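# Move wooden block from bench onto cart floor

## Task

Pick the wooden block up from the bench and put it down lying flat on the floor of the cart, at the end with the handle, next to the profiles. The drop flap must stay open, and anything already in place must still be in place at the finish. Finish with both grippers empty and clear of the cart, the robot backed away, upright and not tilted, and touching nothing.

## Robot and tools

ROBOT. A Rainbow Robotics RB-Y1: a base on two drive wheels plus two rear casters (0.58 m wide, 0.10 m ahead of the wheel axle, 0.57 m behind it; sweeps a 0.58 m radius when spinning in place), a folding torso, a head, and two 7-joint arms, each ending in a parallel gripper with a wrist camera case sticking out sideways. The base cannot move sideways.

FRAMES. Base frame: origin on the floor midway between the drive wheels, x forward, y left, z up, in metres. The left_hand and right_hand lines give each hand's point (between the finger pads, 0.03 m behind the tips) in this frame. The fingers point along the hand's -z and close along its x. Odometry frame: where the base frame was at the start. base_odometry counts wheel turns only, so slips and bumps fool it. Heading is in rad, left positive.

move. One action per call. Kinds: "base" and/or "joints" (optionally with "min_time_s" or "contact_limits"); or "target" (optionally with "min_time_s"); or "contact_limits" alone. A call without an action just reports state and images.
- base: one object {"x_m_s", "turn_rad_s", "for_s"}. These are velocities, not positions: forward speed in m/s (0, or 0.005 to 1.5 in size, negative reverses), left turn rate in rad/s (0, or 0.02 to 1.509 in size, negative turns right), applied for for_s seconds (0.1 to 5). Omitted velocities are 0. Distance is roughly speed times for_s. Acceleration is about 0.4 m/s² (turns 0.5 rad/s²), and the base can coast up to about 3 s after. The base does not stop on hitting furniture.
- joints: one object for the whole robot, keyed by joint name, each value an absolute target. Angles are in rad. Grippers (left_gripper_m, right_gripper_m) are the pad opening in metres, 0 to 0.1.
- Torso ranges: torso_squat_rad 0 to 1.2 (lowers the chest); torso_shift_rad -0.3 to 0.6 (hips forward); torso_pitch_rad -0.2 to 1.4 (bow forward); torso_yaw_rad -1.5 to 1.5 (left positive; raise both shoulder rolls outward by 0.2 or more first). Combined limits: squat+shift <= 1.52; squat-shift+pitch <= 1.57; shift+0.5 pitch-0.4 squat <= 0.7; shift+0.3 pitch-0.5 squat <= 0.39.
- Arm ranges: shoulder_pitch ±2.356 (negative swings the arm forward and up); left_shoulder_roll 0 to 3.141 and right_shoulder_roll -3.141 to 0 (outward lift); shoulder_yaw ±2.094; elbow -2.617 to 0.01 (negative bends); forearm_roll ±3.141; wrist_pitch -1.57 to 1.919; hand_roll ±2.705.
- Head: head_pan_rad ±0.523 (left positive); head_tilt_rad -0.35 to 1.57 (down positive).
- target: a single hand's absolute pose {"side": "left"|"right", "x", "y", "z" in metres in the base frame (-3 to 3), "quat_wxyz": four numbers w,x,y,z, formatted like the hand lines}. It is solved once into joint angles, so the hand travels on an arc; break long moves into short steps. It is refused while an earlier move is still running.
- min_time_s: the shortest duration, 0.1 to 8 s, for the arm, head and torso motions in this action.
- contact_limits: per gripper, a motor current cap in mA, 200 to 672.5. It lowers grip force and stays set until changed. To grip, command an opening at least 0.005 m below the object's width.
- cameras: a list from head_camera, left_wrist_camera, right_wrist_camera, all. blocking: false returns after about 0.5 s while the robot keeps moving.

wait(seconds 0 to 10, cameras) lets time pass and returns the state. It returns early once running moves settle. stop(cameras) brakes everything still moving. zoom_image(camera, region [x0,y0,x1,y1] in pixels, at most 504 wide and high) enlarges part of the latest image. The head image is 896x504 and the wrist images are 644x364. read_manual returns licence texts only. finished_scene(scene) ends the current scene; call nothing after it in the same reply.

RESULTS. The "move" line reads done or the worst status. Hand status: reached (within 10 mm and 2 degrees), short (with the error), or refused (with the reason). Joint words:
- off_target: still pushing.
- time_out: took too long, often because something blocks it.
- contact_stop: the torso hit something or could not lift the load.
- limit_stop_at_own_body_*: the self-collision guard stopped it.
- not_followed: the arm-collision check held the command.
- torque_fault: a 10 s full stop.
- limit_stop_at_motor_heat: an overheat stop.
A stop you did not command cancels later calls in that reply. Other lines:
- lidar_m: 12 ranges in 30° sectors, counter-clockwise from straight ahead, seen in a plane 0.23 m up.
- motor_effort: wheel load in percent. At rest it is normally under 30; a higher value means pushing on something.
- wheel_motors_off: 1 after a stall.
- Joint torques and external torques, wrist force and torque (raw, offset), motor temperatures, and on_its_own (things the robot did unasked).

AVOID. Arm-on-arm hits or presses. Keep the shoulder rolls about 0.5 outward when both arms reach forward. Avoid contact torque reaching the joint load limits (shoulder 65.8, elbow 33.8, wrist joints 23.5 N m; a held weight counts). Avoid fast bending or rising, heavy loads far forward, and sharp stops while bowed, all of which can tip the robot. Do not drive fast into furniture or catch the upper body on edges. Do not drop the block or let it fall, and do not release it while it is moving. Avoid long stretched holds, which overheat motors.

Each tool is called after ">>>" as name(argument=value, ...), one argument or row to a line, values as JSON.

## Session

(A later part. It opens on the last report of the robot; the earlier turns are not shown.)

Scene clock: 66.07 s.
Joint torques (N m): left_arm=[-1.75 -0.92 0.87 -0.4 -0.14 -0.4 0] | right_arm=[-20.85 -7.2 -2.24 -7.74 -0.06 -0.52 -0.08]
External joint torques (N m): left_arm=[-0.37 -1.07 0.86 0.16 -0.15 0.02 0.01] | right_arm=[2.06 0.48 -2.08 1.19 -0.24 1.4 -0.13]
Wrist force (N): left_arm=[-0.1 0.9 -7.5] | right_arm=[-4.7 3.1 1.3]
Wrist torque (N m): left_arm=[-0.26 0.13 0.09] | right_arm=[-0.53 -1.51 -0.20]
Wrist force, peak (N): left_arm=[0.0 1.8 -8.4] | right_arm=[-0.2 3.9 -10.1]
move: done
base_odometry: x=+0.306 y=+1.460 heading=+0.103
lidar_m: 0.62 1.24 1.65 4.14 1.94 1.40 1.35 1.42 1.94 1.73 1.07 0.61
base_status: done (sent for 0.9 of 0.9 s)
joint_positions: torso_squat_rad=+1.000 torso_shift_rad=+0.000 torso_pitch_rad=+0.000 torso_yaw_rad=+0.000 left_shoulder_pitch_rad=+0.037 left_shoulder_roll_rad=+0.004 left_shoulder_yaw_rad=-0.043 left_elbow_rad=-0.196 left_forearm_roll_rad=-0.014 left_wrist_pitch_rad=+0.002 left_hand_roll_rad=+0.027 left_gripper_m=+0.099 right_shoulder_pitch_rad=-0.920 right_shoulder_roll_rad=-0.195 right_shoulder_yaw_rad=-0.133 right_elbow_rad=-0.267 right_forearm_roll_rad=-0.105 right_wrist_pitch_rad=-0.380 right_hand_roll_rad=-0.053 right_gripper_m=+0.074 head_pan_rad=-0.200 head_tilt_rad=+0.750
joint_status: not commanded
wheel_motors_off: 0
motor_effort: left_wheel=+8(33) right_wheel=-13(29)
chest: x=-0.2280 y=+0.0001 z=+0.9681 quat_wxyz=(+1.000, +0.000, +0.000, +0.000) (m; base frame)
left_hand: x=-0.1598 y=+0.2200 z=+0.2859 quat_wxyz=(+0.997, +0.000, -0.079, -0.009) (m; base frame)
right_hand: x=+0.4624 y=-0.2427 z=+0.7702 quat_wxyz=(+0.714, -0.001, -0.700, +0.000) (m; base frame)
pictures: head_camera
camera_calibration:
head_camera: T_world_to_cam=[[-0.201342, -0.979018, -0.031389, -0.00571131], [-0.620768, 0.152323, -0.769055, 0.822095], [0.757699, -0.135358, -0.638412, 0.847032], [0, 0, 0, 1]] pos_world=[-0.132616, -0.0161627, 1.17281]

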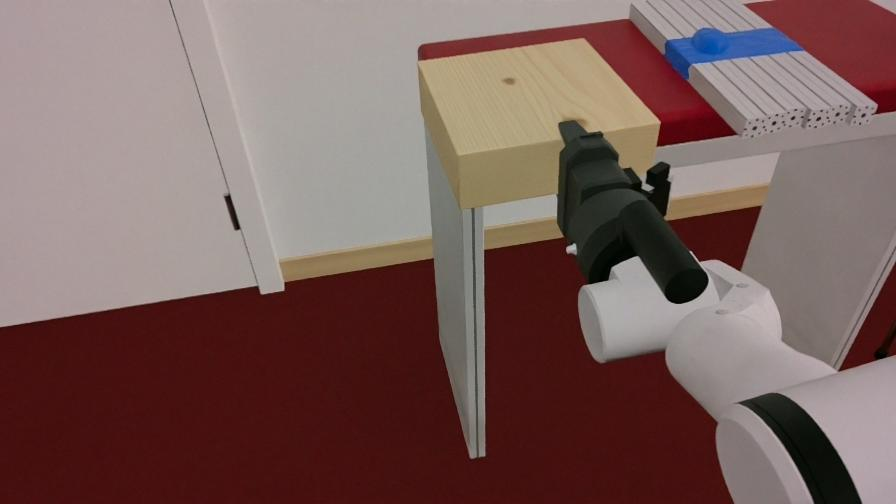

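>>> move(
  joints={"right_gripper_m":0.098},
)

>>> move(
  base={"x_m_s":0.06,"for_s":0.57},
)

>>> move(
  joints={"right_gripper_m":0.05},
  cameras=["head_camera","right_wrist_camera"],
)

Scene clock: 68.03 s.
Joint torques (N m): left_arm=[-1.77 -0.92 0.94 -0.51 0 -0.62 -0.13] | right_arm=[-24.39 -7.49 -1.9 -10.56 -0.07 -2.83 -0.13]
External joint torques (N m): left_arm=[-0.4 -1.07 0.93 0.04 0 -0.19 -0.12] | right_arm=[-1.5 0.19 -1.74 -1.63 -0.25 -0.91 -0.18]
Wrist force (N): left_arm=[-0.3 1.1 -7.9] | right_arm=[-9.8 3.7 -1.4]
Wrist torque (N m): left_arm=[-0.29 0.12 0.14] | right_arm=[-0.45 -0.27 -0.11]
Wrist force, peak (N): left_arm=[-0.2 1.6 -8.6] | right_arm=[-11.9 4.2 -2.7]
move: done
base_odometry: x=+0.306 y=+1.460 heading=+0.103
lidar_m: 0.60 1.24 1.65 4.13 1.95 1.38 1.34 1.42 1.92 1.73 1.08 0.62
base_status: not commanded
joint_positions: torso_squat_rad=+1.000 torso_shift_rad=+0.000 torso_pitch_rad=+0.000 torso_yaw_rad=+0.000 left_shoulder_pitch_rad=+0.037 left_shoulder_roll_rad=+0.004 left_shoulder_yaw_rad=-0.043 left_elbow_rad=-0.196 left_forearm_roll_rad=-0.014 left_wrist_pitch_rad=+0.002 left_hand_roll_rad=+0.027 left_gripper_m=+0.099 right_shoulder_pitch_rad=-0.919 right_shoulder_roll_rad=-0.195 right_shoulder_yaw_rad=-0.133 right_elbow_rad=-0.267 right_forearm_roll_rad=-0.105 right_wrist_pitch_rad=-0.380 right_hand_roll_rad=-0.053 right_gripper_m=+0.098 head_pan_rad=-0.200 head_tilt_rad=+0.750
joint_status: all done
wheel_motors_off: 0
motor_effort: left_wheel=+9(9) right_wheel=-13(16)
chest: x=-0.2279 y=+0.0001 z=+0.9681 quat_wxyz=(+1.000, +0.000, +0.000, +0.000) (m; base frame)
left_hand: x=-0.1598 y=+0.2200 z=+0.2859 quat_wxyz=(+0.997, +0.000, -0.079, -0.009) (m; base frame)
right_hand: x=+0.4621 y=-0.2429 z=+0.7691 quat_wxyz=(+0.715, -0.001, -0.699, +0.000) (m; base frame)
pictures: none

Scene clock: 69.33 s.
Joint torques (N m): left_arm=[-1.31 -0.75 0.81 -0.44 -0.03 -0.47 0.01] | right_arm=[-27 -7.62 -2.26 -12.16 0.04 -3.33 0]
External joint torques (N m): left_arm=[0.05 -0.9 0.79 0.11 -0.03 -0.05 0.02] | right_arm=[-4.12 0.06 -2.1 -3.24 -0.15 -1.41 -0.05]
Wrist force (N): left_arm=[0.1 1.0 -7.4] | right_arm=[-10.3 3.7 1.8]
Wrist torque (N m): left_arm=[-0.30 0.13 0.07] | right_arm=[-0.44 -0.26 -0.10]
Wrist force, peak (N): left_arm=[0.1 1.5 -8.5] | right_arm=[-11.2 3.5 5.1]
move: done
base_odometry: x=+0.340 y=+1.463 heading=+0.102
lidar_m: 0.57 1.20 1.63 4.14 1.99 1.45 1.37 1.46 1.96 1.65 1.04 0.58
base_status: done (sent for 0.57 of 0.57 s)
joint_positions: torso_squat_rad=+1.000 torso_shift_rad=+0.000 torso_pitch_rad=+0.000 torso_yaw_rad=+0.000 left_shoulder_pitch_rad=+0.037 left_shoulder_roll_rad=+0.004 left_shoulder_yaw_rad=-0.043 left_elbow_rad=-0.196 left_forearm_roll_rad=-0.014 left_wrist_pitch_rad=+0.002 left_hand_roll_rad=+0.027 left_gripper_m=+0.099 right_shoulder_pitch_rad=-0.918 right_shoulder_roll_rad=-0.195 right_shoulder_yaw_rad=-0.133 right_elbow_rad=-0.266 right_forearm_roll_rad=-0.105 right_wrist_pitch_rad=-0.380 right_hand_roll_rad=-0.053 right_gripper_m=+0.098 head_pan_rad=-0.200 head_tilt_rad=+0.750
joint_status: not commanded
wheel_motors_off: 0
motor_effort: left_wheel=-18(37) right_wheel=+21(42)
chest: x=-0.2279 y=+0.0000 z=+0.9682 quat_wxyz=(+1.000, +0.000, +0.000, +0.000) (m; base frame)
left_hand: x=-0.1598 y=+0.2200 z=+0.2859 quat_wxyz=(+0.997, +0.000, -0.079, -0.009) (m; base frame)
right_hand: x=+0.4619 y=-0.2431 z=+0.7683 quat_wxyz=(+0.715, -0.001, -0.699, -0.001) (m; base frame)
pictures: none

Scene clock: 70.37 s.
Joint torques (N m): left_arm=[-1.73 -0.83 0.44 -0.58 -0.05 -0.49 -0.03] | right_arm=[-27.03 -7.79 -1.94 -12.12 -0.16 -2.96 -0.11]
External joint torques (N m): left_arm=[-0.36 -0.98 0.43 -0.03 -0.05 -0.06 -0.02] | right_arm=[-4.15 -0.11 -1.78 -3.2 -0.34 -1.04 -0.16]
Wrist force (N): left_arm=[0.0 1.2 -7.7] | right_arm=[-9.7 3.4 5.2]
Wrist torque (N m): left_arm=[-0.27 0.18 0.11] | right_arm=[-0.43 -0.31 -0.16]
Wrist force, peak (N): left_arm=[-0.4 1.8 -8.1] | right_arm=[-11.5 3.9 5.2]
move: off_target
base_odometry: x=+0.340 y=+1.463 heading=+0.102
lidar_m: 0.56 1.20 1.62 4.14 1.99 1.44 1.38 1.46 1.97 1.63 1.05 0.59
base_status: not commanded
joint_positions: torso_squat_rad=+1.000 torso_shift_rad=+0.000 torso_pitch_rad=+0.000 torso_yaw_rad=+0.000 left_shoulder_pitch_rad=+0.037 left_shoulder_roll_rad=+0.004 left_shoulder_yaw_rad=-0.043 left_elbow_rad=-0.196 left_forearm_roll_rad=-0.014 left_wrist_pitch_rad=+0.002 left_hand_roll_rad=+0.027 left_gripper_m=+0.099 right_shoulder_pitch_rad=-0.918 right_shoulder_roll_rad=-0.195 right_shoulder_yaw_rad=-0.133 right_elbow_rad=-0.266 right_forearm_roll_rad=-0.105 right_wrist_pitch_rad=-0.380 right_hand_roll_rad=-0.053 right_gripper_m=+0.077 head_pan_rad=-0.200 head_tilt_rad=+0.750
joint_status: right_gripper_m off_target (ended at +0.077, target +0.050)
wheel_motors_off: 0
motor_effort: left_wheel=-17(19) right_wheel=+20(22)
chest: x=-0.2279 y=+0.0000 z=+0.9682 quat_wxyz=(+1.000, +0.000, +0.000, +0.000) (m; base frame)
left_hand: x=-0.1598 y=+0.2200 z=+0.2859 quat_wxyz=(+0.997, +0.000, -0.079, -0.009) (m; base frame)
right_hand: x=+0.4619 y=-0.2431 z=+0.7683 quat_wxyz=(+0.715, -0.001, -0.699, -0.001) (m; base frame)
pictures: head_camera, right_wrist_camera
camera_calibration:
head_camera: T_world_to_cam=[[-0.201411, -0.979004, -0.0313927, -0.00567524], [-0.621027, 0.152417, -0.768826, 0.821919], [0.757469, -0.135354, -0.638687, 0.847173], [0, 0, 0, 1]] pos_world=[-0.132416, -0.0161624, 1.17281]
right_wrist_camera: T_world_to_cam=[[0.00318026, -0.0292653, -0.999567, 0.758147], [-0.505818, 0.862222, -0.0268535, 0.490903], [0.862634, 0.505685, -0.0120609, -0.194055], [0, 0, 0, 1]] pos_world=[0.413296, -0.302949, 0.768661]

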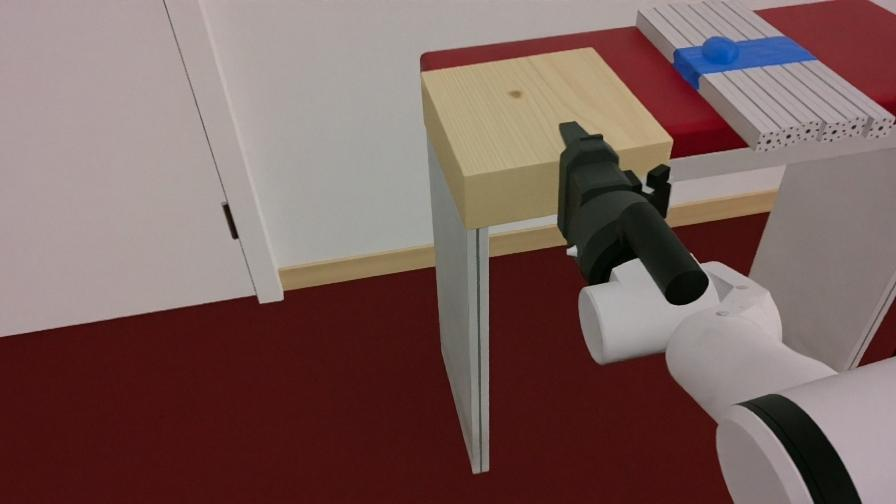

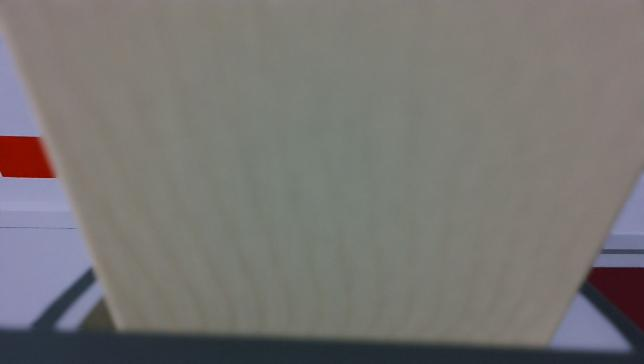

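>>> move(
  joints={"torso_squat_rad":0.8},
  min_time_s=1.2,
)

>>> move(
  base={"x_m_s":-0.35,"for_s":1.9},
  joints={"torso_squat_rad":0.2,"head_pan_rad":0.0},
  cameras=["head_camera"],
)

Scene clock: 74.13 s.
Joint torques (N m): left_arm=[-1.5 -0.81 0.6 -0.38 -0.08 -0.49 -0.1] | right_arm=[-38.46 -10.88 -1.97 -21.63 -0.29 -9.07 -0.07]
External joint torques (N m): left_arm=[-0.16 -0.97 0.59 0.16 -0.08 -0.07 -0.1] | right_arm=[-15.65 -3.23 -1.82 -12.73 -0.47 -7.16 -0.12]
Wrist force (N): left_arm=[-0.1 1.1 -8.0] | right_arm=[-27.2 3.3 -0.5]
Wrist torque (N m): left_arm=[-0.26 0.15 0.10] | right_arm=[-0.40 1.86 0.34]
Wrist force, peak (N): left_arm=[-0.1 1.5 -8.4] | right_arm=[-31.5 3.7 -0.5]
move: done
base_odometry: x=+0.340 y=+1.463 heading=+0.102
lidar_m: 0.58 1.21 1.63 4.14 1.99 1.44 1.38 1.45 1.97 1.63 1.06 0.57
base_status: not commanded
joint_positions: torso_squat_rad=+0.800 torso_shift_rad=+0.000 torso_pitch_rad=+0.001 torso_yaw_rad=+0.000 left_shoulder_pitch_rad=+0.037 left_shoulder_roll_rad=+0.004 left_shoulder_yaw_rad=-0.043 left_elbow_rad=-0.196 left_forearm_roll_rad=-0.014 left_wrist_pitch_rad=+0.002 left_hand_roll_rad=+0.027 left_gripper_m=+0.099 right_shoulder_pitch_rad=-0.915 right_shoulder_roll_rad=-0.194 right_shoulder_yaw_rad=-0.133 right_elbow_rad=-0.264 right_forearm_roll_rad=-0.105 right_wrist_pitch_rad=-0.378 right_hand_roll_rad=-0.053 right_gripper_m=+0.074 head_pan_rad=-0.200 head_tilt_rad=+0.750
joint_status: all done
wheel_motors_off: 0
motor_effort: left_wheel=-19(20) right_wheel=+20(22)
chest: x=-0.2274 y=+0.0000 z=+1.0777 quat_wxyz=(+1.000, +0.000, +0.001, +0.000) (m; base frame)
left_hand: x=-0.1600 y=+0.2201 z=+0.3954 quat_wxyz=(+0.997, +0.000, -0.079, -0.009) (m; base frame)
right_hand: x=+0.4610 y=-0.2435 z=+0.8737 quat_wxyz=(+0.718, -0.001, -0.696, -0.001) (m; base frame)
pictures: none

Scene clock: 77.37 s.
Joint torques (N m): left_arm=[-1.75 -0.69 0.74 -0.52 -0.06 -0.54 0.04] | right_arm=[-39.69 -11.95 -1.86 -22.18 -0.39 -9.18 -0.05]
External joint torques (N m): left_arm=[-0.4 -0.85 0.73 0.02 -0.07 -0.12 0.05] | right_arm=[-16.88 -4.31 -1.7 -13.28 -0.57 -7.25 -0.1]
Wrist force (N): left_arm=[-0.2 1.4 -7.5] | right_arm=[-27.4 4.2 0.4]
Wrist torque (N m): left_arm=[-0.31 0.11 0.06] | right_arm=[-0.39 1.83 0.31]
Wrist force, peak (N): left_arm=[-0.6 1.1 -8.4] | right_arm=[-29.0 4.1 -2.2]
move: done
base_odometry: x=-0.322 y=+1.396 heading=+0.099
lidar_m: 1.24 1.90 2.59 2.97 1.05 0.75 0.72 0.76 1.03 2.71 1.75 1.51
base_status: done (sent for 1.9 of 1.9 s)
joint_positions: torso_squat_rad=+0.200 torso_shift_rad=+0.000 torso_pitch_rad=+0.001 torso_yaw_rad=+0.000 left_shoulder_pitch_rad=+0.037 left_shoulder_roll_rad=+0.004 left_shoulder_yaw_rad=-0.043 left_elbow_rad=-0.196 left_forearm_roll_rad=-0.014 left_wrist_pitch_rad=+0.002 left_hand_roll_rad=+0.027 left_gripper_m=+0.099 right_shoulder_pitch_rad=-0.915 right_shoulder_roll_rad=-0.194 right_shoulder_yaw_rad=-0.133 right_elbow_rad=-0.264 right_forearm_roll_rad=-0.105 right_wrist_pitch_rad=-0.378 right_hand_roll_rad=-0.053 right_gripper_m=+0.074 head_pan_rad=+0.000 head_tilt_rad=+0.750
joint_status: all done
wheel_motors_off: 0
motor_effort: left_wheel=-25(50) right_wheel=+25(45)
chest: x=-0.2274 y=+0.0000 z=+1.2760 quat_wxyz=(+1.000, +0.000, +0.001, +0.000) (m; base frame)
left_hand: x=-0.1599 y=+0.2201 z=+0.5938 quat_wxyz=(+0.997, +0.000, -0.079, -0.009) (m; base frame)
right_hand: x=+0.4609 y=-0.2434 z=+1.0718 quat_wxyz=(+0.718, -0.001, -0.696, -0.001) (m; base frame)
pictures: head_camera
camera_calibration:
head_camera: T_world_to_cam=[[-0.00288497, -0.999495, -0.0316369, 0.0450169], [-0.639563, 0.0261647, -0.768293, 1.05448], [0.768733, 0.0180173, -0.639316, 1.0465], [0, 0, 0, 1]] pos_world=[-0.129945, -0.00145101, 1.48062]

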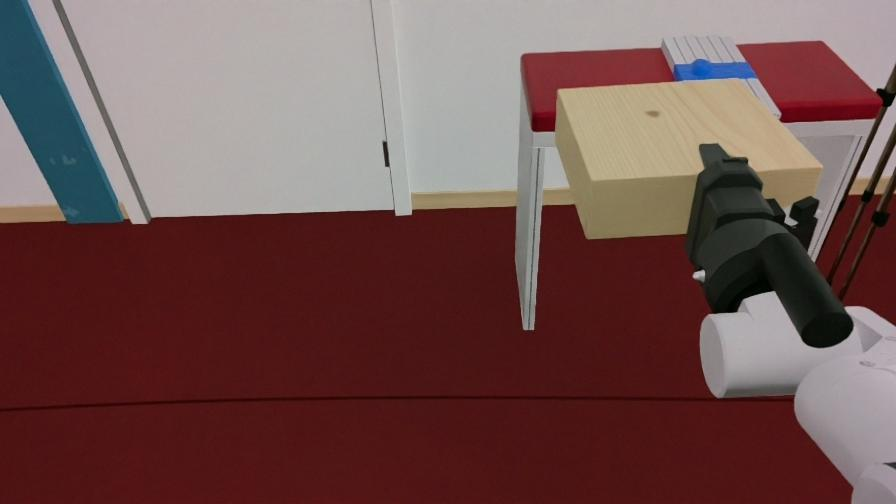

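>>> move(
  base={"turn_rad_s":-0.8,"for_s":1.964},
  joints={"left_shoulder_roll_rad":0.35},
)

>>> move(
  base={"x_m_s":0.5,"for_s":3.32},
)

>>> move(
  base={"turn_rad_s":0.8,"for_s":1.964},
  cameras=["head_camera"],
)

Scene clock: 85.90 s.
Joint torques (N m): left_arm=[-1.87 7.59 1.43 -0.3 -0.02 -0.51 0.02] | right_arm=[-39.49 -12.4 -1.93 -22.09 -0.48 -9.31 -0.19]
External joint torques (N m): left_arm=[-0.59 -2.4 0.55 0.03 -0.05 -0.15 0.02] | right_arm=[-16.68 -4.76 -1.77 -13.19 -0.66 -7.39 -0.24]
Wrist force (N): left_arm=[-0.8 -0.8 -7.7] | right_arm=[-27.0 3.7 -0.4]
Wrist torque (N m): left_arm=[-0.22 0.04 0.07] | right_arm=[-0.44 1.91 0.32]
Wrist force, peak (N): left_arm=[0.1 2.1 -8.4] | right_arm=[-27.7 4.6 -1.0]
move: done
base_odometry: x=-0.322 y=+1.396 heading=-1.473
lidar_m: 2.57 1.75 1.53 1.24 1.89 2.54 3.12 1.06 0.77 0.73 0.73 0.99
base_status: done (sent for 1.97 of 1.97 s)
joint_positions: torso_squat_rad=+0.200 torso_shift_rad=+0.000 torso_pitch_rad=+0.001 torso_yaw_rad=+0.000 left_shoulder_pitch_rad=+0.037 left_shoulder_roll_rad=+0.350 left_shoulder_yaw_rad=-0.043 left_elbow_rad=-0.196 left_forearm_roll_rad=-0.014 left_wrist_pitch_rad=+0.002 left_hand_roll_rad=+0.027 left_gripper_m=+0.099 right_shoulder_pitch_rad=-0.915 right_shoulder_roll_rad=-0.194 right_shoulder_yaw_rad=-0.133 right_elbow_rad=-0.264 right_forearm_roll_rad=-0.105 right_wrist_pitch_rad=-0.378 right_hand_roll_rad=-0.053 right_gripper_m=+0.074 head_pan_rad=+0.000 head_tilt_rad=+0.750
joint_status: all done
wheel_motors_off: 0
motor_effort: left_wheel=+17(48) right_wheel=+5(42)
chest: x=-0.2274 y=-0.0001 z=+1.2760 quat_wxyz=(+1.000, +0.000, +0.001, +0.000) (m; base frame)
left_hand: x=-0.1616 y=+0.4778 z=+0.6385 quat_wxyz=(+0.982, +0.171, -0.074, -0.028) (m; base frame)
right_hand: x=+0.4609 y=-0.2433 z=+1.0718 quat_wxyz=(+0.718, -0.001, -0.696, -0.001) (m; base frame)
pictures: none

Scene clock: 90.67 s.
Joint torques (N m): left_arm=[-0.77 7.68 1.85 -0.09 -0.01 -0.42 -0.03] | right_arm=[-39.33 -12.49 -1.82 -22.04 -0.45 -9.26 -0.13]
External joint torques (N m): left_arm=[0.51 -2.31 0.97 0.23 -0.05 -0.06 -0.03] | right_arm=[-16.52 -4.85 -1.67 -13.15 -0.63 -7.34 -0.18]
Wrist force (N): left_arm=[-0.4 -0.4 -7.1] | right_arm=[-27.7 4.1 -1.1]
Wrist torque (N m): left_arm=[-0.21 0.08 0.08] | right_arm=[-0.46 1.88 0.31]
Wrist force, peak (N): left_arm=[-0.2 -0.9 -8.1] | right_arm=[-28.5 4.4 -1.2]
move: done
base_odometry: x=-0.161 y=-0.263 heading=-1.473
lidar_m: 2.39 2.75 1.16 1.10 1.13 1.94 2.95 1.00 0.72 0.68 0.69 0.93
base_status: done (sent for 3.33 of 3.33 s)
joint_positions: torso_squat_rad=+0.200 torso_shift_rad=+0.000 torso_pitch_rad=+0.001 torso_yaw_rad=+0.000 left_shoulder_pitch_rad=+0.037 left_shoulder_roll_rad=+0.350 left_shoulder_yaw_rad=-0.043 left_elbow_rad=-0.196 left_forearm_roll_rad=-0.014 left_wrist_pitch_rad=+0.002 left_hand_roll_rad=+0.027 left_gripper_m=+0.099 right_shoulder_pitch_rad=-0.915 right_shoulder_roll_rad=-0.194 right_shoulder_yaw_rad=-0.133 right_elbow_rad=-0.264 right_forearm_roll_rad=-0.105 right_wrist_pitch_rad=-0.378 right_hand_roll_rad=-0.053 right_gripper_m=+0.074 head_pan_rad=+0.000 head_tilt_rad=+0.750
joint_status: not commanded
wheel_motors_off: 0
motor_effort: left_wheel=+1(51) right_wheel=+1(50)
chest: x=-0.2273 y=-0.0001 z=+1.2760 quat_wxyz=(+1.000, +0.000, +0.001, +0.000) (m; base frame)
left_hand: x=-0.1614 y=+0.4777 z=+0.6385 quat_wxyz=(+0.982, +0.171, -0.074, -0.028) (m; base frame)
right_hand: x=+0.4610 y=-0.2433 z=+1.0717 quat_wxyz=(+0.718, -0.001, -0.696, -0.001) (m; base frame)
pictures: none

Scene clock: 94.57 s.
Joint torques (N m): left_arm=[-1.09 8.02 1.47 -0.11 -0.14 -0.39 -0.06] | right_arm=[-39.43 -12.22 -1.69 -21.89 -0.54 -9.19 -0.18]
External joint torques (N m): left_arm=[0.2 -1.96 0.59 0.22 -0.18 -0.03 -0.06] | right_arm=[-16.61 -4.58 -1.54 -13 -0.73 -7.27 -0.23]
Wrist force (N): left_arm=[-0.2 -1.4 -7.2] | right_arm=[-27.0 2.9 -0.3]
Wrist torque (N m): left_arm=[-0.09 0.14 0.07] | right_arm=[-0.41 1.85 0.30]
Wrist force, peak (N): left_arm=[-0.5 -0.5 -8.2] | right_arm=[-27.9 3.0 -0.4]
move: done
base_odometry: x=-0.161 y=-0.262 heading=+0.099
lidar_m: 1.10 1.14 1.95 2.82 0.98 0.70 0.67 0.71 0.96 2.53 2.71 1.15
base_status: done (sent for 1.97 of 1.97 s)
joint_positions: torso_squat_rad=+0.200 torso_shift_rad=+0.000 torso_pitch_rad=+0.001 torso_yaw_rad=+0.000 left_shoulder_pitch_rad=+0.037 left_shoulder_roll_rad=+0.350 left_shoulder_yaw_rad=-0.043 left_elbow_rad=-0.196 left_forearm_roll_rad=-0.014 left_wrist_pitch_rad=+0.002 left_hand_roll_rad=+0.027 left_gripper_m=+0.099 right_shoulder_pitch_rad=-0.915 right_shoulder_roll_rad=-0.194 right_shoulder_yaw_rad=-0.133 right_elbow_rad=-0.264 right_forearm_roll_rad=-0.105 right_wrist_pitch_rad=-0.378 right_hand_roll_rad=-0.053 right_gripper_m=+0.074 head_pan_rad=+0.000 head_tilt_rad=+0.750
joint_status: not commanded
wheel_motors_off: 0
motor_effort: left_wheel=+4(49) right_wheel=+20(42)
chest: x=-0.2273 y=+0.0000 z=+1.2760 quat_wxyz=(+1.000, +0.000, +0.001, +0.000) (m; base frame)
left_hand: x=-0.1615 y=+0.4777 z=+0.6385 quat_wxyz=(+0.982, +0.171, -0.074, -0.028) (m; base frame)
right_hand: x=+0.4610 y=-0.2433 z=+1.0718 quat_wxyz=(+0.718, -0.001, -0.696, -0.001) (m; base frame)
pictures: head_camera
camera_calibration:
head_camera: T_world_to_cam=[[-0.0028893, -0.999495, -0.0316369, 0.0450164], [-0.639671, 0.026165, -0.768203, 1.05433], [0.768643, 0.0180176, -0.639424, 1.04665], [0, 0, 0, 1]] pos_world=[-0.129945, -0.00145101, 1.48062]

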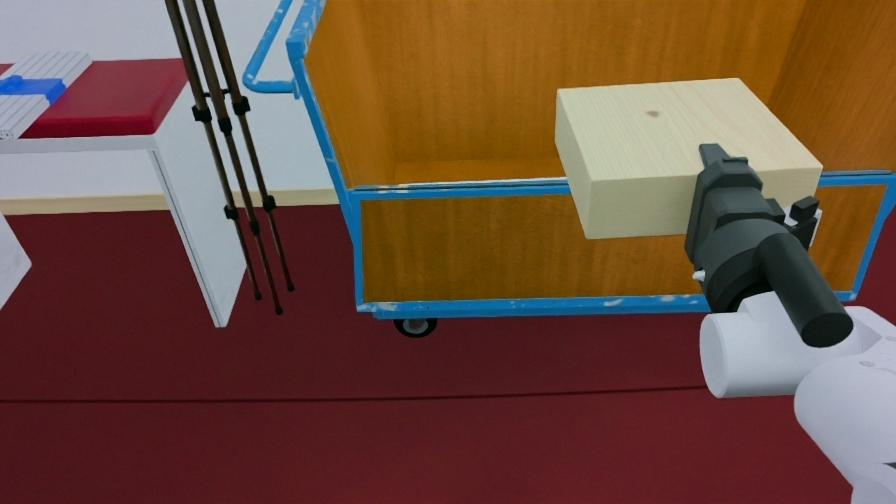

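>>> move(
  joints={"torso_squat_rad":0.3,"torso_shift_rad":0.1,"torso_pitch_rad":0.5,"torso_yaw_rad":0.4,"head_pan_rad":-0.4,"head_tilt_rad":0.6,"right_shoulder_pitch_rad":-1.0},
  min_time_s=1.5,
)

>>> move(
  joints={"right_shoulder_pitch_rad":-0.788,"right_shoulder_roll_rad":-1.489,"right_shoulder_yaw_rad":0.933,"right_elbow_rad":-1.342,"right_forearm_roll_rad":0.262,"right_wrist_pitch_rad":-0.861,"right_hand_roll_rad":-1.103},
  min_time_s=2.5,
  cameras=["head_camera"],
)

Scene clock: 99.40 s.
Joint torques (N m): left_arm=[10.48 11.78 2.3 4.61 -0.06 0.41 0.08] | right_arm=[-31.98 -2.26 -0.96 -17.96 -0.11 -8.37 -0.15]
External joint torques (N m): left_arm=[-1.35 -2.07 1.07 0 -0.1 -0.19 0.06] | right_arm=[-14.87 -1.62 -1.5 -11.23 -0.39 -6.62 -0.19]
Wrist force (N): left_arm=[3.0 -1.8 -6.5] | right_arm=[-23.1 -2.6 -10.8]
Wrist torque (N m): left_arm=[-0.07 0.30 0.08] | right_arm=[-0.92 1.73 0.30]
Wrist force, peak (N): left_arm=[0.0 -1.0 -8.1] | right_arm=[-28.2 4.7 -10.3]
move: done
base_odometry: x=-0.161 y=-0.262 heading=+0.099
lidar_m: 1.10 1.14 1.95 2.82 0.98 0.71 0.66 0.70 0.96 2.52 2.70 1.13
base_status: not commanded
joint_positions: torso_squat_rad=+0.300 torso_shift_rad=+0.101 torso_pitch_rad=+0.501 torso_yaw_rad=+0.400 left_shoulder_pitch_rad=+0.037 left_shoulder_roll_rad=+0.350 left_shoulder_yaw_rad=-0.043 left_elbow_rad=-0.196 left_forearm_roll_rad=-0.014 left_wrist_pitch_rad=+0.002 left_hand_roll_rad=+0.027 left_gripper_m=+0.099 right_shoulder_pitch_rad=-0.996 right_shoulder_roll_rad=-0.195 right_shoulder_yaw_rad=-0.133 right_elbow_rad=-0.264 right_forearm_roll_rad=-0.105 right_wrist_pitch_rad=-0.378 right_hand_roll_rad=-0.053 right_gripper_m=+0.074 head_pan_rad=-0.400 head_tilt_rad=+0.600
joint_status: all done
wheel_motors_off: 0
motor_effort: left_wheel=+0(6) right_wheel=+17(27)
chest: x=-0.0122 y=+0.0001 z=+1.2172 quat_wxyz=(+0.949, +0.049, +0.243, +0.192) (m; base frame)
left_hand: x=-0.4281 y=+0.4659 z=+0.7182 quat_wxyz=(+0.948, +0.218, +0.202, +0.117) (m; base frame)
right_hand: x=+0.5649 y=+0.0693 z=+0.7303 quat_wxyz=(+0.829, +0.184, -0.518, +0.103) (m; base frame)
pictures: none

Scene clock: 102.20 s.
Joint torques (N m): left_arm=[10.51 11.52 2.16 4.61 -0.06 0.31 -0.05] | right_arm=[-20.69 -19.16 -16.62 -6.31 -6.05 -3.85 -0.46]
External joint torques (N m): left_arm=[-1.3 -2.33 0.93 0 -0.1 -0.29 -0.07] | right_arm=[-9.47 -3.27 -7.94 -4.76 -4.87 -3.15 -0.51]
Wrist force (N): left_arm=[3.1 -2.1 -6.2] | right_arm=[-23.9 3.8 -11.7]
Wrist torque (N m): left_arm=[-0.05 0.30 0.09] | right_arm=[-0.67 1.77 0.33]
Wrist force, peak (N): left_arm=[3.0 -1.7 -7.4] | right_arm=[-26.1 7.0 -10.9]
move: done
base_odometry: x=-0.161 y=-0.262 heading=+0.099
lidar_m: 1.09 1.15 1.95 2.81 0.98 0.71 0.66 0.72 0.96 2.54 2.71 1.15
base_status: not commanded
joint_positions: torso_squat_rad=+0.300 torso_shift_rad=+0.100 torso_pitch_rad=+0.501 torso_yaw_rad=+0.400 left_shoulder_pitch_rad=+0.037 left_shoulder_roll_rad=+0.350 left_shoulder_yaw_rad=-0.043 left_elbow_rad=-0.196 left_forearm_roll_rad=-0.014 left_wrist_pitch_rad=+0.002 left_hand_roll_rad=+0.027 left_gripper_m=+0.099 right_shoulder_pitch_rad=-0.786 right_shoulder_roll_rad=-1.488 right_shoulder_yaw_rad=+0.935 right_elbow_rad=-1.341 right_forearm_roll_rad=+0.263 right_wrist_pitch_rad=-0.860 right_hand_roll_rad=-1.103 right_gripper_m=+0.074 head_pan_rad=-0.400 head_tilt_rad=+0.600
joint_status: all done
wheel_motors_off: 0
motor_effort: left_wheel=-1(1) right_wheel=+19(19)
chest: x=-0.0123 y=+0.0001 z=+1.2173 quat_wxyz=(+0.949, +0.049, +0.243, +0.192) (m; base frame)
left_hand: x=-0.4281 y=+0.4659 z=+0.7181 quat_wxyz=(+0.948, +0.218, +0.202, +0.117) (m; base frame)
right_hand: x=+0.4677 y=-0.1023 z=+0.8961 quat_wxyz=(+0.601, +0.376, -0.377, +0.596) (m; base frame)
pictures: head_camera
camera_calibration:
head_camera: T_world_to_cam=[[-0.0135738, -0.999502, -0.0285025, 0.0485109], [-0.864314, 0.0260612, -0.502277, 0.833911], [0.502769, 0.0178173, -0.864237, 1.0891], [0, 0, 0, 1]] pos_world=[0.173854, 0.00734918, 1.36148]

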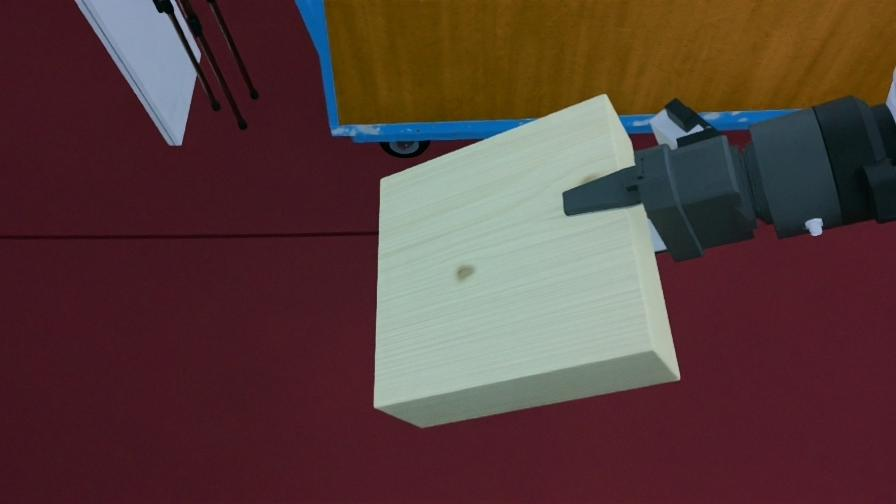

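>>> move(
  base={"x_m_s":0.3,"for_s":2.8},
  cameras=["head_camera"],
)

Scene clock: 106.83 s.
Joint torques (N m): left_arm=[11.23 11.46 1.92 4.58 -0.06 0.27 0.08] | right_arm=[-20.33 -18.16 -16.57 -6.01 -5.9 -3.84 -0.35]
External joint torques (N m): left_arm=[-0.59 -2.38 0.69 -0.02 -0.1 -0.33 0.06] | right_arm=[-9.1 -2.27 -7.88 -4.46 -4.71 -3.08 -0.4]
Wrist force (N): left_arm=[3.8 -1.7 -6.5] | right_arm=[-23.1 3.9 -11.0]
Wrist torque (N m): left_arm=[-0.09 0.42 0.06] | right_arm=[-0.58 1.74 0.33]
Wrist force, peak (N): left_arm=[3.9 -1.4 -7.2] | right_arm=[-24.8 5.2 -11.7]
move: done
base_odometry: x=+0.675 y=-0.179 heading=+0.100
lidar_m: 0.25 0.27 0.36 3.88 2.18 1.59 1.50 1.58 2.13 4.36 0.39 0.27
base_status: done (sent for 2.8 of 2.8 s)
joint_positions: torso_squat_rad=+0.300 torso_shift_rad=+0.100 torso_pitch_rad=+0.501 torso_yaw_rad=+0.400 left_shoulder_pitch_rad=+0.037 left_shoulder_roll_rad=+0.350 left_shoulder_yaw_rad=-0.043 left_elbow_rad=-0.196 left_forearm_roll_rad=-0.014 left_wrist_pitch_rad=+0.002 left_hand_roll_rad=+0.027 left_gripper_m=+0.099 right_shoulder_pitch_rad=-0.786 right_shoulder_roll_rad=-1.489 right_shoulder_yaw_rad=+0.935 right_elbow_rad=-1.341 right_forearm_roll_rad=+0.263 right_wrist_pitch_rad=-0.860 right_hand_roll_rad=-1.103 right_gripper_m=+0.074 head_pan_rad=-0.400 head_tilt_rad=+0.600
joint_status: not commanded
wheel_motors_off: 0
motor_effort: left_wheel=+3(35) right_wheel=-4(44)
chest: x=-0.0123 y=+0.0001 z=+1.2173 quat_wxyz=(+0.949, +0.049, +0.243, +0.192) (m; base frame)
left_hand: x=-0.4280 y=+0.4659 z=+0.7181 quat_wxyz=(+0.948, +0.218, +0.202, +0.117) (m; base frame)
right_hand: x=+0.4678 y=-0.1024 z=+0.8963 quat_wxyz=(+0.601, +0.376, -0.378, +0.596) (m; base frame)
pictures: head_camera
camera_calibration:
head_camera: T_world_to_cam=[[-0.01357, -0.999502, -0.0285059, 0.0485135], [-0.864246, 0.0260621, -0.502394, 0.833973], [0.502887, 0.0178186, -0.864169, 1.08904], [0, 0, 0, 1]] pos_world=[0.173754, 0.00734918, 1.36148]

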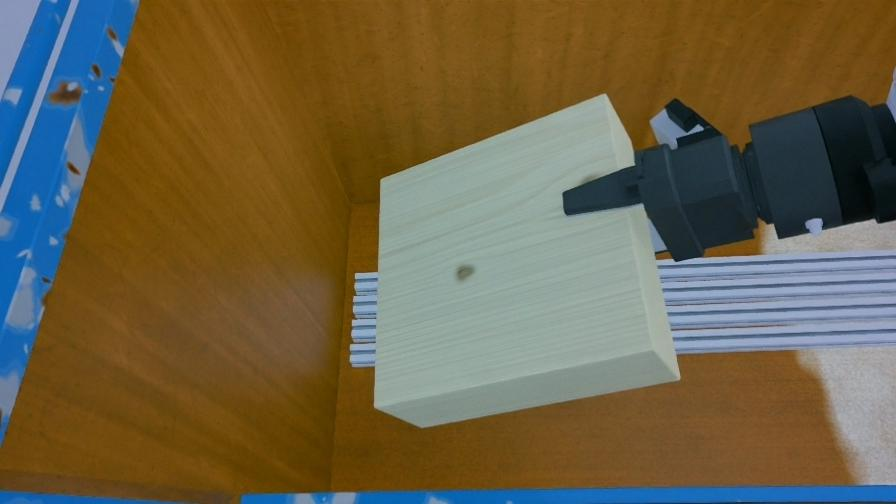

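>>> move(
  target={"side":"right","x":0.495,"y":-0.10,"z":0.87,"quat_wxyz":[0.596,0.380,-0.380,0.596]},
  min_time_s=1,
)

>>> move(
  joints={"torso_squat_rad":0.8},
  min_time_s=1.5,
)

>>> move(
  joints={"torso_squat_rad":0.88,"torso_shift_rad":0.28,"torso_pitch_rad":0.62,"torso_yaw_rad":0.45},
  min_time_s=1.5,
)

>>> move(
  target={"side":"right","x":0.47,"y":-0.13,"z":0.58,"quat_wxyz":[0.604,0.368,-0.368,0.604]},
  min_time_s=1.2,
  cameras=["head_camera"],
)

Scene clock: 112.60 s.
Joint torques (N m): left_arm=[11.14 11.51 1.78 4.72 -0.04 0.28 -0.09] | right_arm=[-22.98 -16.39 -14.12 -5.26 -6.37 -3.98 0]
External joint torques (N m): left_arm=[-0.67 -2.34 0.55 0.12 -0.08 -0.32 -0.11] | right_arm=[-10.2 -1.14 -6.25 -3.81 -5.06 -3.18 -0.05]
Wrist force (N): left_arm=[3.2 -1.4 -7.0] | right_arm=[-23.4 2.8 -11.3]
Wrist torque (N m): left_arm=[-0.15 0.27 0.10] | right_arm=[-0.63 1.71 0.16]
Wrist force, peak (N): left_arm=[3.2 -2.5 -7.5] | right_arm=[-25.9 1.5 -10.6]
move: done
base_odometry: x=+0.675 y=-0.179 heading=+0.100
lidar_m: 0.25 0.27 0.38 3.89 2.17 1.57 1.51 1.57 2.13 4.36 0.38 0.27
base_status: not commanded
joint_positions: torso_squat_rad=+0.300 torso_shift_rad=+0.100 torso_pitch_rad=+0.501 torso_yaw_rad=+0.400 left_shoulder_pitch_rad=+0.037 left_shoulder_roll_rad=+0.350 left_shoulder_yaw_rad=-0.043 left_elbow_rad=-0.196 left_forearm_roll_rad=-0.014 left_wrist_pitch_rad=+0.002 left_hand_roll_rad=+0.027 left_gripper_m=+0.099 right_shoulder_pitch_rad=-0.880 right_shoulder_roll_rad=-1.325 right_shoulder_yaw_rad=+0.957 right_elbow_rad=-1.052 right_forearm_roll_rad=+0.332 right_wrist_pitch_rad=-0.994 right_hand_roll_rad=-1.093 right_gripper_m=+0.074 head_pan_rad=-0.400 head_tilt_rad=+0.600
joint_status: all done
wheel_motors_off: 0
motor_effort: left_wheel=+4(4) right_wheel=-3(7)
chest: x=-0.0123 y=+0.0001 z=+1.2173 quat_wxyz=(+0.949, +0.049, +0.243, +0.192) (m; base frame)
left_hand: x=-0.4280 y=+0.4659 z=+0.7181 quat_wxyz=(+0.948, +0.218, +0.202, +0.117) (m; base frame)
right_hand: x=+0.4932 y=-0.1008 z=+0.8684 quat_wxyz=(+0.600, +0.376, -0.379, +0.596) (m; base frame)
right_hand_status: reached (checked arc, planned for 1.0 s): 3 mm and 0.7 deg off.
pictures: none

Scene clock: 114.43 s.
Joint torques (N m): left_arm=[10.97 12.03 2.02 4.74 -0.08 0.46 0.02] | right_arm=[-22.58 -16.44 -14.64 -5.54 -6.48 -3.96 -0.12]
External joint torques (N m): left_arm=[-0.84 -1.82 0.79 0.13 -0.12 -0.14 -0.01] | right_arm=[-9.79 -1.18 -6.76 -4.09 -5.15 -3.15 -0.16]
Wrist force (N): left_arm=[3.0 -1.5 -7.2] | right_arm=[-23.9 3.9 -11.2]
Wrist torque (N m): left_arm=[-0.09 0.29 0.05] | right_arm=[-0.58 1.80 0.16]
Wrist force, peak (N): left_arm=[3.7 -1.6 -7.3] | right_arm=[-25.0 3.4 -12.3]
move: done
base_odometry: x=+0.675 y=-0.179 heading=+0.100
lidar_m: 0.25 0.27 0.38 3.90 2.17 1.59 1.51 1.58 2.14 4.38 0.39 0.26
base_status: not commanded
joint_positions: torso_squat_rad=+0.800 torso_shift_rad=+0.100 torso_pitch_rad=+0.501 torso_yaw_rad=+0.400 left_shoulder_pitch_rad=+0.037 left_shoulder_roll_rad=+0.350 left_shoulder_yaw_rad=-0.043 left_elbow_rad=-0.196 left_forearm_roll_rad=-0.014 left_wrist_pitch_rad=+0.002 left_hand_roll_rad=+0.027 left_gripper_m=+0.099 right_shoulder_pitch_rad=-0.880 right_shoulder_roll_rad=-1.325 right_shoulder_yaw_rad=+0.958 right_elbow_rad=-1.052 right_forearm_roll_rad=+0.332 right_wrist_pitch_rad=-0.994 right_hand_roll_rad=-1.093 right_gripper_m=+0.074 head_pan_rad=-0.400 head_tilt_rad=+0.600
joint_status: all done
wheel_motors_off: 0
motor_effort: left_wheel=+4(6) right_wheel=-5(7)
chest: x=-0.0305 y=+0.0001 z=+1.0372 quat_wxyz=(+0.949, +0.049, +0.243, +0.192) (m; base frame)
left_hand: x=-0.4462 y=+0.4659 z=+0.5379 quat_wxyz=(+0.948, +0.218, +0.202, +0.117) (m; base frame)
right_hand: x=+0.4750 y=-0.1009 z=+0.6883 quat_wxyz=(+0.600, +0.376, -0.379, +0.596) (m; base frame)
pictures: none

Scene clock: 116.23 s.
Joint torques (N m): left_arm=[13.05 12.83 2.21 5.72 -0.02 0.56 0.03] | right_arm=[-20.71 -15.39 -14.14 -6.92 -6.17 -4.94 -0.15]
External joint torques (N m): left_arm=[-1.26 -2.18 0.88 0.18 -0.06 -0.24 0] | right_arm=[-9.28 -1.21 -7.01 -4.86 -4.95 -3.94 -0.2]
Wrist force (N): left_arm=[3.4 -1.5 -5.9] | right_arm=[-23.4 -0.1 -10.3]
Wrist torque (N m): left_arm=[-0.15 0.33 0.11] | right_arm=[-0.77 1.83 0.17]
Wrist force, peak (N): left_arm=[3.7 -2.1 -7.1] | right_arm=[-25.0 0.2 -11.4]
move: done
base_odometry: x=+0.675 y=-0.179 heading=+0.100
lidar_m: 0.25 0.27 0.36 3.88 2.17 1.59 1.51 1.58 2.14 4.37 0.38 0.28
base_status: not commanded
joint_positions: torso_squat_rad=+0.880 torso_shift_rad=+0.280 torso_pitch_rad=+0.621 torso_yaw_rad=+0.450 left_shoulder_pitch_rad=+0.037 left_shoulder_roll_rad=+0.350 left_shoulder_yaw_rad=-0.043 left_elbow_rad=-0.196 left_forearm_roll_rad=-0.014 left_wrist_pitch_rad=+0.002 left_hand_roll_rad=+0.027 left_gripper_m=+0.099 right_shoulder_pitch_rad=-0.880 right_shoulder_roll_rad=-1.325 right_shoulder_yaw_rad=+0.958 right_elbow_rad=-1.052 right_forearm_roll_rad=+0.332 right_wrist_pitch_rad=-0.994 right_hand_roll_rad=-1.093 right_gripper_m=+0.074 head_pan_rad=-0.400 head_tilt_rad=+0.600
joint_status: all done
wheel_motors_off: 0
motor_effort: left_wheel=+4(7) right_wheel=-5(7)
chest: x=+0.0755 y=+0.0001 z=+0.9608 quat_wxyz=(+0.928, +0.068, +0.298, +0.212) (m; base frame)
left_hand: x=-0.4157 y=+0.4590 z=+0.5284 quat_wxyz=(+0.928, +0.233, +0.262, +0.126) (m; base frame)
right_hand: x=+0.5391 y=-0.0703 z=+0.5513 quat_wxyz=(+0.604, +0.427, -0.342, +0.579) (m; base frame)
pictures: none

Scene clock: 117.77 s.
Joint torques (N m): left_arm=[13.25 12.91 1.99 5.55 -0.01 0.48 -0.03] | right_arm=[-12.13 -17.15 -13.47 -7.86 -3.4 -6.55 -0.55]
External joint torques (N m): left_arm=[-1.05 -2.1 0.66 0.01 -0.05 -0.32 -0.06] | right_arm=[-5.82 -0.88 -6.74 -6.03 -2.76 -5.19 -0.59]
Wrist force (N): left_arm=[2.9 -1.2 -6.0] | right_arm=[-23.5 4.1 -12.3]
Wrist torque (N m): left_arm=[-0.18 0.27 0.07] | right_arm=[-0.61 1.74 0.14]
Wrist force, peak (N): left_arm=[3.7 -2.8 -7.0] | right_arm=[-25.9 1.6 -10.4]
move: done
base_odometry: x=+0.675 y=-0.179 heading=+0.100
lidar_m: 0.24 0.26 0.37 3.89 2.19 1.59 1.51 1.58 2.15 4.37 0.38 0.26
base_status: not commanded
joint_positions: torso_squat_rad=+0.880 torso_shift_rad=+0.280 torso_pitch_rad=+0.621 torso_yaw_rad=+0.450 left_shoulder_pitch_rad=+0.037 left_shoulder_roll_rad=+0.350 left_shoulder_yaw_rad=-0.043 left_elbow_rad=-0.196 left_forearm_roll_rad=-0.014 left_wrist_pitch_rad=+0.002 left_hand_roll_rad=+0.027 left_gripper_m=+0.099 right_shoulder_pitch_rad=-0.436 right_shoulder_roll_rad=-1.708 right_shoulder_yaw_rad=+0.853 right_elbow_rad=-1.594 right_forearm_roll_rad=-0.056 right_wrist_pitch_rad=-0.719 right_hand_roll_rad=-0.670 right_gripper_m=+0.074 head_pan_rad=-0.400 head_tilt_rad=+0.600
joint_status: all done
wheel_motors_off: 0
motor_effort: left_wheel=+2(4) right_wheel=-4(6)
chest: x=+0.0755 y=+0.0000 z=+0.9608 quat_wxyz=(+0.928, +0.068, +0.298, +0.212) (m; base frame)
left_hand: x=-0.4158 y=+0.4590 z=+0.5284 quat_wxyz=(+0.928, +0.233, +0.262, +0.127) (m; base frame)
right_hand: x=+0.4694 y=-0.1314 z=+0.5784 quat_wxyz=(+0.605, +0.368, -0.364, +0.605) (m; base frame)
right_hand_status: reached (checked arc, planned for 1.2 s): 2 mm and 0.5 deg off.
pictures: head_camera
camera_calibration:
head_camera: T_world_to_cam=[[0.0237624, -0.998159, -0.0558046, 0.0657413], [-0.918672, 0.000214505, -0.395021, 0.681895], [0.394306, 0.0606528, -0.916975, 0.882205], [0, 0, 0, 1]] pos_world=[0.277017, 0.0119658, 1.08199]

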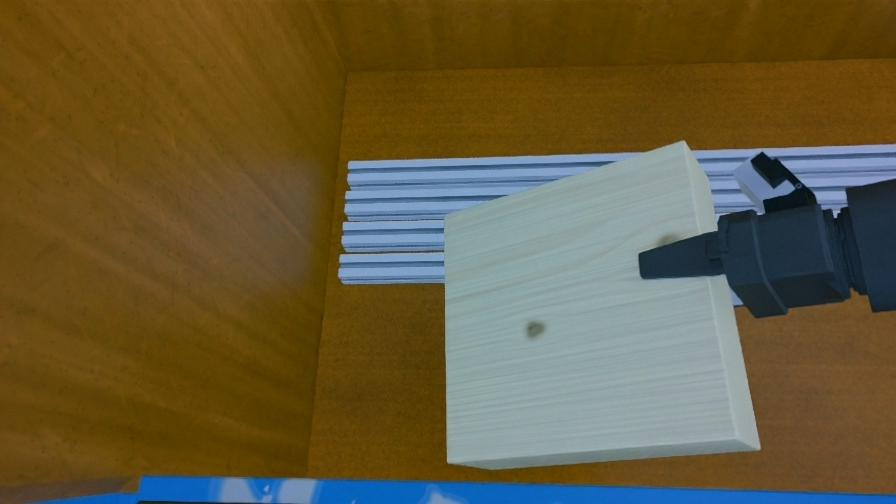

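>>> move(
  joints={"torso_pitch_rad":0.82,"torso_yaw_rad":0.6,"head_pan_rad":-0.5},
  min_time_s=1.5,
)

>>> move(
  target={"side":"right","x":0.46,"y":-0.02,"z":0.43,"quat_wxyz":[0.590,0.390,-0.390,0.590]},
  min_time_s=1.2,
  cameras=["head_camera"],
)

Scene clock: 121.70 s.
Joint torques (N m): left_arm=[15.83 15.65 2.58 6.68 -0.03 0.81 0.09] | right_arm=[-0.92 -4.54 -0.43 -19.18 1.74 -10.22 -0.18]
External joint torques (N m): left_arm=[-1.04 -2.4 0.98 0.13 -0.09 -0.23 0.05] | right_arm=[4.04 9.05 4.97 -15.59 2.19 -8.61 -0.23]
Wrist force (N): left_arm=[4.5 -2.3 -5.2] | right_arm=[-16.6 -27.9 5.8]
Wrist torque (N m): left_arm=[-0.09 0.40 0.05] | right_arm=[-1.56 1.43 -0.22]
Wrist force, peak (N): left_arm=[4.8 -2.3 -6.9] | right_arm=[-15.6 -29.9 8.2]
move: done
base_odometry: x=+0.675 y=-0.179 heading=+0.100
lidar_m: 0.25 0.25 0.36 3.89 2.20 1.58 1.51 1.59 2.13 4.37 0.39 0.27
base_status: not commanded
joint_positions: torso_squat_rad=+0.880 torso_shift_rad=+0.280 torso_pitch_rad=+0.820 torso_yaw_rad=+0.600 left_shoulder_pitch_rad=+0.037 left_shoulder_roll_rad=+0.350 left_shoulder_yaw_rad=-0.043 left_elbow_rad=-0.196 left_forearm_roll_rad=-0.014 left_wrist_pitch_rad=+0.002 left_hand_roll_rad=+0.027 left_gripper_m=+0.099 right_shoulder_pitch_rad=-0.439 right_shoulder_roll_rad=-1.710 right_shoulder_yaw_rad=+0.850 right_elbow_rad=-1.591 right_forearm_roll_rad=-0.058 right_wrist_pitch_rad=-0.719 right_hand_roll_rad=-0.670 right_gripper_m=+0.074 head_pan_rad=-0.500 head_tilt_rad=+0.600
joint_status: all done
wheel_motors_off: 0
motor_effort: left_wheel=-4(4) right_wheel=-8(8)
chest: x=+0.1217 y=+0.0000 z=+0.9201 quat_wxyz=(+0.876, +0.118, +0.381, +0.271) (m; base frame)
left_hand: x=-0.4910 y=+0.4318 z=+0.6425 quat_wxyz=(+0.876, +0.275, +0.359, +0.168) (m; base frame)
right_hand: x=+0.4447 y=-0.0491 z=+0.4579 quat_wxyz=(+0.584, +0.473, -0.312, +0.581) (m; base frame)
pictures: none

Scene clock: 123.23 s.
Joint torques (N m): left_arm=[15.48 15.51 2.59 6.58 -0.1 0.93 0.01] | right_arm=[-9.13 -9.51 -10.98 -11.73 -1.71 -6.54 -0.13]
External joint torques (N m): left_arm=[-1.4 -2.54 0.99 0.03 -0.15 -0.11 -0.03] | right_arm=[-4.48 2.42 -5.63 -7.17 -1.53 -4.88 -0.18]
Wrist force (N): left_arm=[4.2 -3.0 -5.1] | right_arm=[-20.7 4.6 -8.2]
Wrist torque (N m): left_arm=[0.06 0.38 0.08] | right_arm=[-0.51 1.15 0.09]
Wrist force, peak (N): left_arm=[5.1 -3.0 -6.0] | right_arm=[-16.2 -28.6 6.1]
move: done
base_odometry: x=+0.675 y=-0.179 heading=+0.100
lidar_m: 0.25 0.27 0.36 3.89 2.18 1.58 1.51 1.57 2.15 4.36 0.39 0.27
base_status: not commanded
joint_positions: torso_squat_rad=+0.880 torso_shift_rad=+0.280 torso_pitch_rad=+0.821 torso_yaw_rad=+0.600 left_shoulder_pitch_rad=+0.037 left_shoulder_roll_rad=+0.350 left_shoulder_yaw_rad=-0.043 left_elbow_rad=-0.196 left_forearm_roll_rad=-0.014 left_wrist_pitch_rad=+0.002 left_hand_roll_rad=+0.027 left_gripper_m=+0.099 right_shoulder_pitch_rad=-0.380 right_shoulder_roll_rad=-1.574 right_shoulder_yaw_rad=+0.761 right_elbow_rad=-1.596 right_forearm_roll_rad=-0.183 right_wrist_pitch_rad=-0.510 right_hand_roll_rad=-0.365 right_gripper_m=+0.074 head_pan_rad=-0.500 head_tilt_rad=+0.600
joint_status: all done
wheel_motors_off: 0
motor_effort: left_wheel=+0(5) right_wheel=-4(8)
chest: x=+0.1218 y=+0.0000 z=+0.9201 quat_wxyz=(+0.876, +0.118, +0.381, +0.271) (m; base frame)
left_hand: x=-0.4911 y=+0.4318 z=+0.6427 quat_wxyz=(+0.876, +0.275, +0.359, +0.168) (m; base frame)
right_hand: x=+0.4595 y=-0.0212 z=+0.4284 quat_wxyz=(+0.591, +0.389, -0.388, +0.591) (m; base frame)
right_hand_status: reached (checked arc, planned for 1.2 s): 2 mm and 0.3 deg off.
pictures: head_camera
camera_calibration:
head_camera: T_world_to_cam=[[0.0461452, -0.994337, -0.0957281, 0.0983444], [-0.978368, -0.0256415, -0.205276, 0.540558], [0.201659, 0.10313, -0.974011, 0.903345], [0, 0, 0, 1]] pos_world=[0.342159, 0.0184864, 1.00025]

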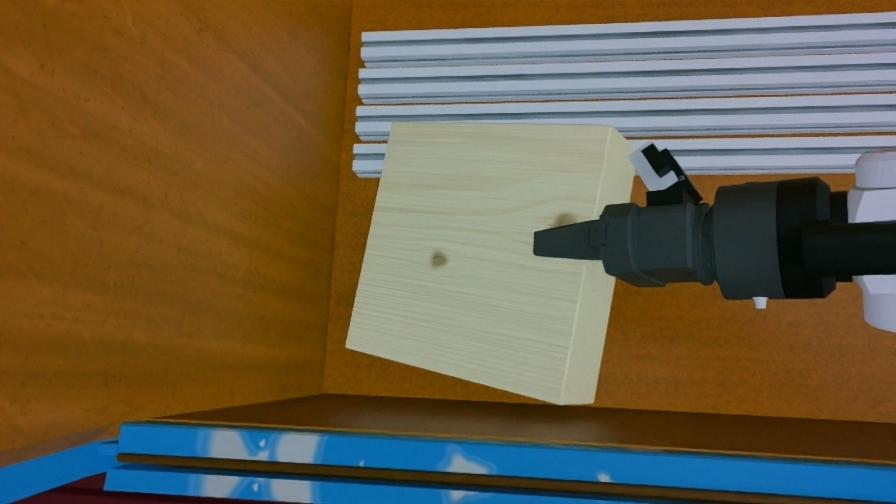

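>>> move(
  target={"side":"right","x":0.448,"y":-0.015,"z":0.425,"quat_wxyz":[0.5607,0.4085,-0.3711,0.6173]},
  min_time_s=1,
  cameras=["head_camera"],
)

Scene clock: 129.97 s.
Joint torques (N m): left_arm=[15.65 15.6 2.5 6.48 -0.11 0.88 0.07] | right_arm=[-7.82 -8.34 -4.61 -8.85 -0.96 -4.83 -1.13]
External joint torques (N m): left_arm=[-1.22 -2.46 0.9 -0.07 -0.16 -0.15 0.03] | right_arm=[-2.66 3.65 0.75 -4.37 -0.65 -3.23 -1.17]
Wrist force (N): left_arm=[5.2 -2.2 -5.1] | right_arm=[-15.5 1.7 -4.7]
Wrist torque (N m): left_arm=[-0.08 0.47 0.05] | right_arm=[-1.39 0.20 0.96]
Wrist force, peak (N): left_arm=[4.8 -2.4 -6.3] | right_arm=[-22.0 3.3 -8.8]
move: done
base_odometry: x=+0.675 y=-0.179 heading=+0.100
lidar_m: 0.25 0.27 0.37 3.90 2.17 1.58 1.51 1.59 2.13 4.37 0.38 0.27
base_status: not commanded
joint_positions: torso_squat_rad=+0.880 torso_shift_rad=+0.280 torso_pitch_rad=+0.821 torso_yaw_rad=+0.600 left_shoulder_pitch_rad=+0.037 left_shoulder_roll_rad=+0.350 left_shoulder_yaw_rad=-0.043 left_elbow_rad=-0.196 left_forearm_roll_rad=-0.014 left_wrist_pitch_rad=+0.002 left_hand_roll_rad=+0.027 left_gripper_m=+0.099 right_shoulder_pitch_rad=-0.489 right_shoulder_roll_rad=-1.565 right_shoulder_yaw_rad=+0.862 right_elbow_rad=-1.554 right_forearm_roll_rad=-0.049 right_wrist_pitch_rad=-0.556 right_hand_roll_rad=-0.460 right_gripper_m=+0.074 head_pan_rad=-0.500 head_tilt_rad=+0.600
joint_status: all done
wheel_motors_off: 0
motor_effort: left_wheel=+1(1) right_wheel=-3(6)
chest: x=+0.1217 y=+0.0000 z=+0.9201 quat_wxyz=(+0.876, +0.118, +0.381, +0.271) (m; base frame)
left_hand: x=-0.4911 y=+0.4318 z=+0.6427 quat_wxyz=(+0.876, +0.275, +0.359, +0.168) (m; base frame)
right_hand: x=+0.4484 y=-0.0159 z=+0.4245 quat_wxyz=(+0.562, +0.406, -0.371, +0.618) (m; base frame)
right_hand_status: reached (checked arc, planned for 1.0 s): 1 mm and 0.3 deg off.
pictures: head_camera
camera_calibration:
head_camera: T_world_to_cam=[[0.0461638, -0.994337, -0.0957258, 0.0983403], [-0.978324, -0.0256378, -0.205488, 0.540657], [0.20187, 0.103137, -0.973967, 0.903248], [0, 0, 0, 1]] pos_world=[0.342059, 0.0184864, 1.00025]

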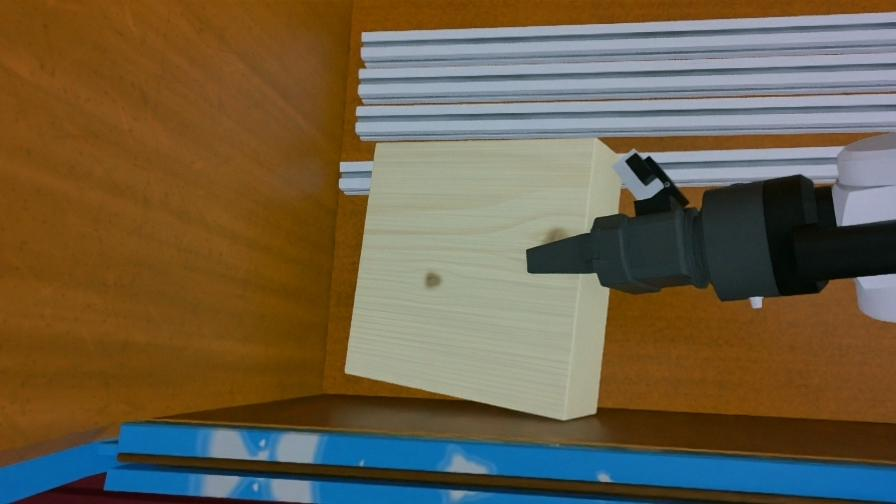

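>>> move(
  target={"side":"right","x":0.44,"y":-0.025,"z":0.465,"quat_wxyz":[0.5607,0.4085,-0.3711,0.6173]},
  min_time_s=1,
  cameras=["head_camera"],
)

Scene clock: 132.97 s.
Joint torques (N m): left_arm=[15.56 15.81 2.73 6.55 -0.09 0.83 0.04] | right_arm=[-2.6 -8.24 -5.15 -20.06 0.96 -10.66 0.46]
External joint torques (N m): left_arm=[-1.32 -2.25 1.13 0 -0.14 -0.21 0.01] | right_arm=[2.29 4.29 0.3 -15.53 1.13 -8.99 0.41]
Wrist force (N): left_arm=[4.1 -2.5 -5.5] | right_arm=[-28.2 -16.7 -12.8]
Wrist torque (N m): left_arm=[-0.07 0.35 0.09] | right_arm=[-0.93 1.90 -0.55]
Wrist force, peak (N): left_arm=[5.1 -3.0 -5.7] | right_arm=[-33.4 -22.9 -14.0]
move: done
base_odometry: x=+0.675 y=-0.179 heading=+0.100
lidar_m: 0.26 0.26 0.36 3.89 2.17 1.56 1.51 1.57 2.15 4.36 0.38 0.26
base_status: not commanded
joint_positions: torso_squat_rad=+0.880 torso_shift_rad=+0.280 torso_pitch_rad=+0.821 torso_yaw_rad=+0.600 left_shoulder_pitch_rad=+0.037 left_shoulder_roll_rad=+0.350 left_shoulder_yaw_rad=-0.043 left_elbow_rad=-0.196 left_forearm_roll_rad=-0.014 left_wrist_pitch_rad=+0.002 left_hand_roll_rad=+0.027 left_gripper_m=+0.099 right_shoulder_pitch_rad=-0.371 right_shoulder_roll_rad=-1.724 right_shoulder_yaw_rad=+0.796 right_elbow_rad=-1.752 right_forearm_roll_rad=-0.208 right_wrist_pitch_rad=-0.506 right_hand_roll_rad=-0.362 right_gripper_m=+0.074 head_pan_rad=-0.500 head_tilt_rad=+0.600
joint_status: all done
wheel_motors_off: 0
motor_effort: left_wheel=-1(2) right_wheel=-6(9)
chest: x=+0.1219 y=+0.0001 z=+0.9200 quat_wxyz=(+0.876, +0.118, +0.381, +0.271) (m; base frame)
left_hand: x=-0.4911 y=+0.4318 z=+0.6427 quat_wxyz=(+0.876, +0.275, +0.359, +0.168) (m; base frame)
right_hand: x=+0.4413 y=-0.0258 z=+0.4631 quat_wxyz=(+0.560, +0.410, -0.366, +0.620) (m; base frame)
right_hand_status: reached (checked arc, planned for 1.0 s): 2 mm and 0.7 deg off.
pictures: head_camera
camera_calibration:
head_camera: T_world_to_cam=[[0.0461637, -0.994327, -0.0958251, 0.0984204], [-0.978368, -0.0256396, -0.205279, 0.540638], [0.201657, 0.103229, -0.974001, 0.903216], [0, 0, 0, 1]] pos_world=[0.342259, 0.0184862, 1.00015]

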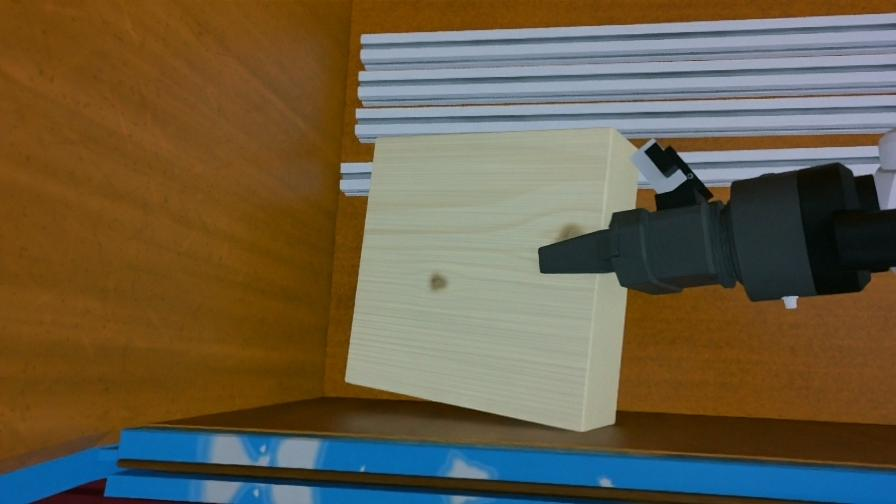

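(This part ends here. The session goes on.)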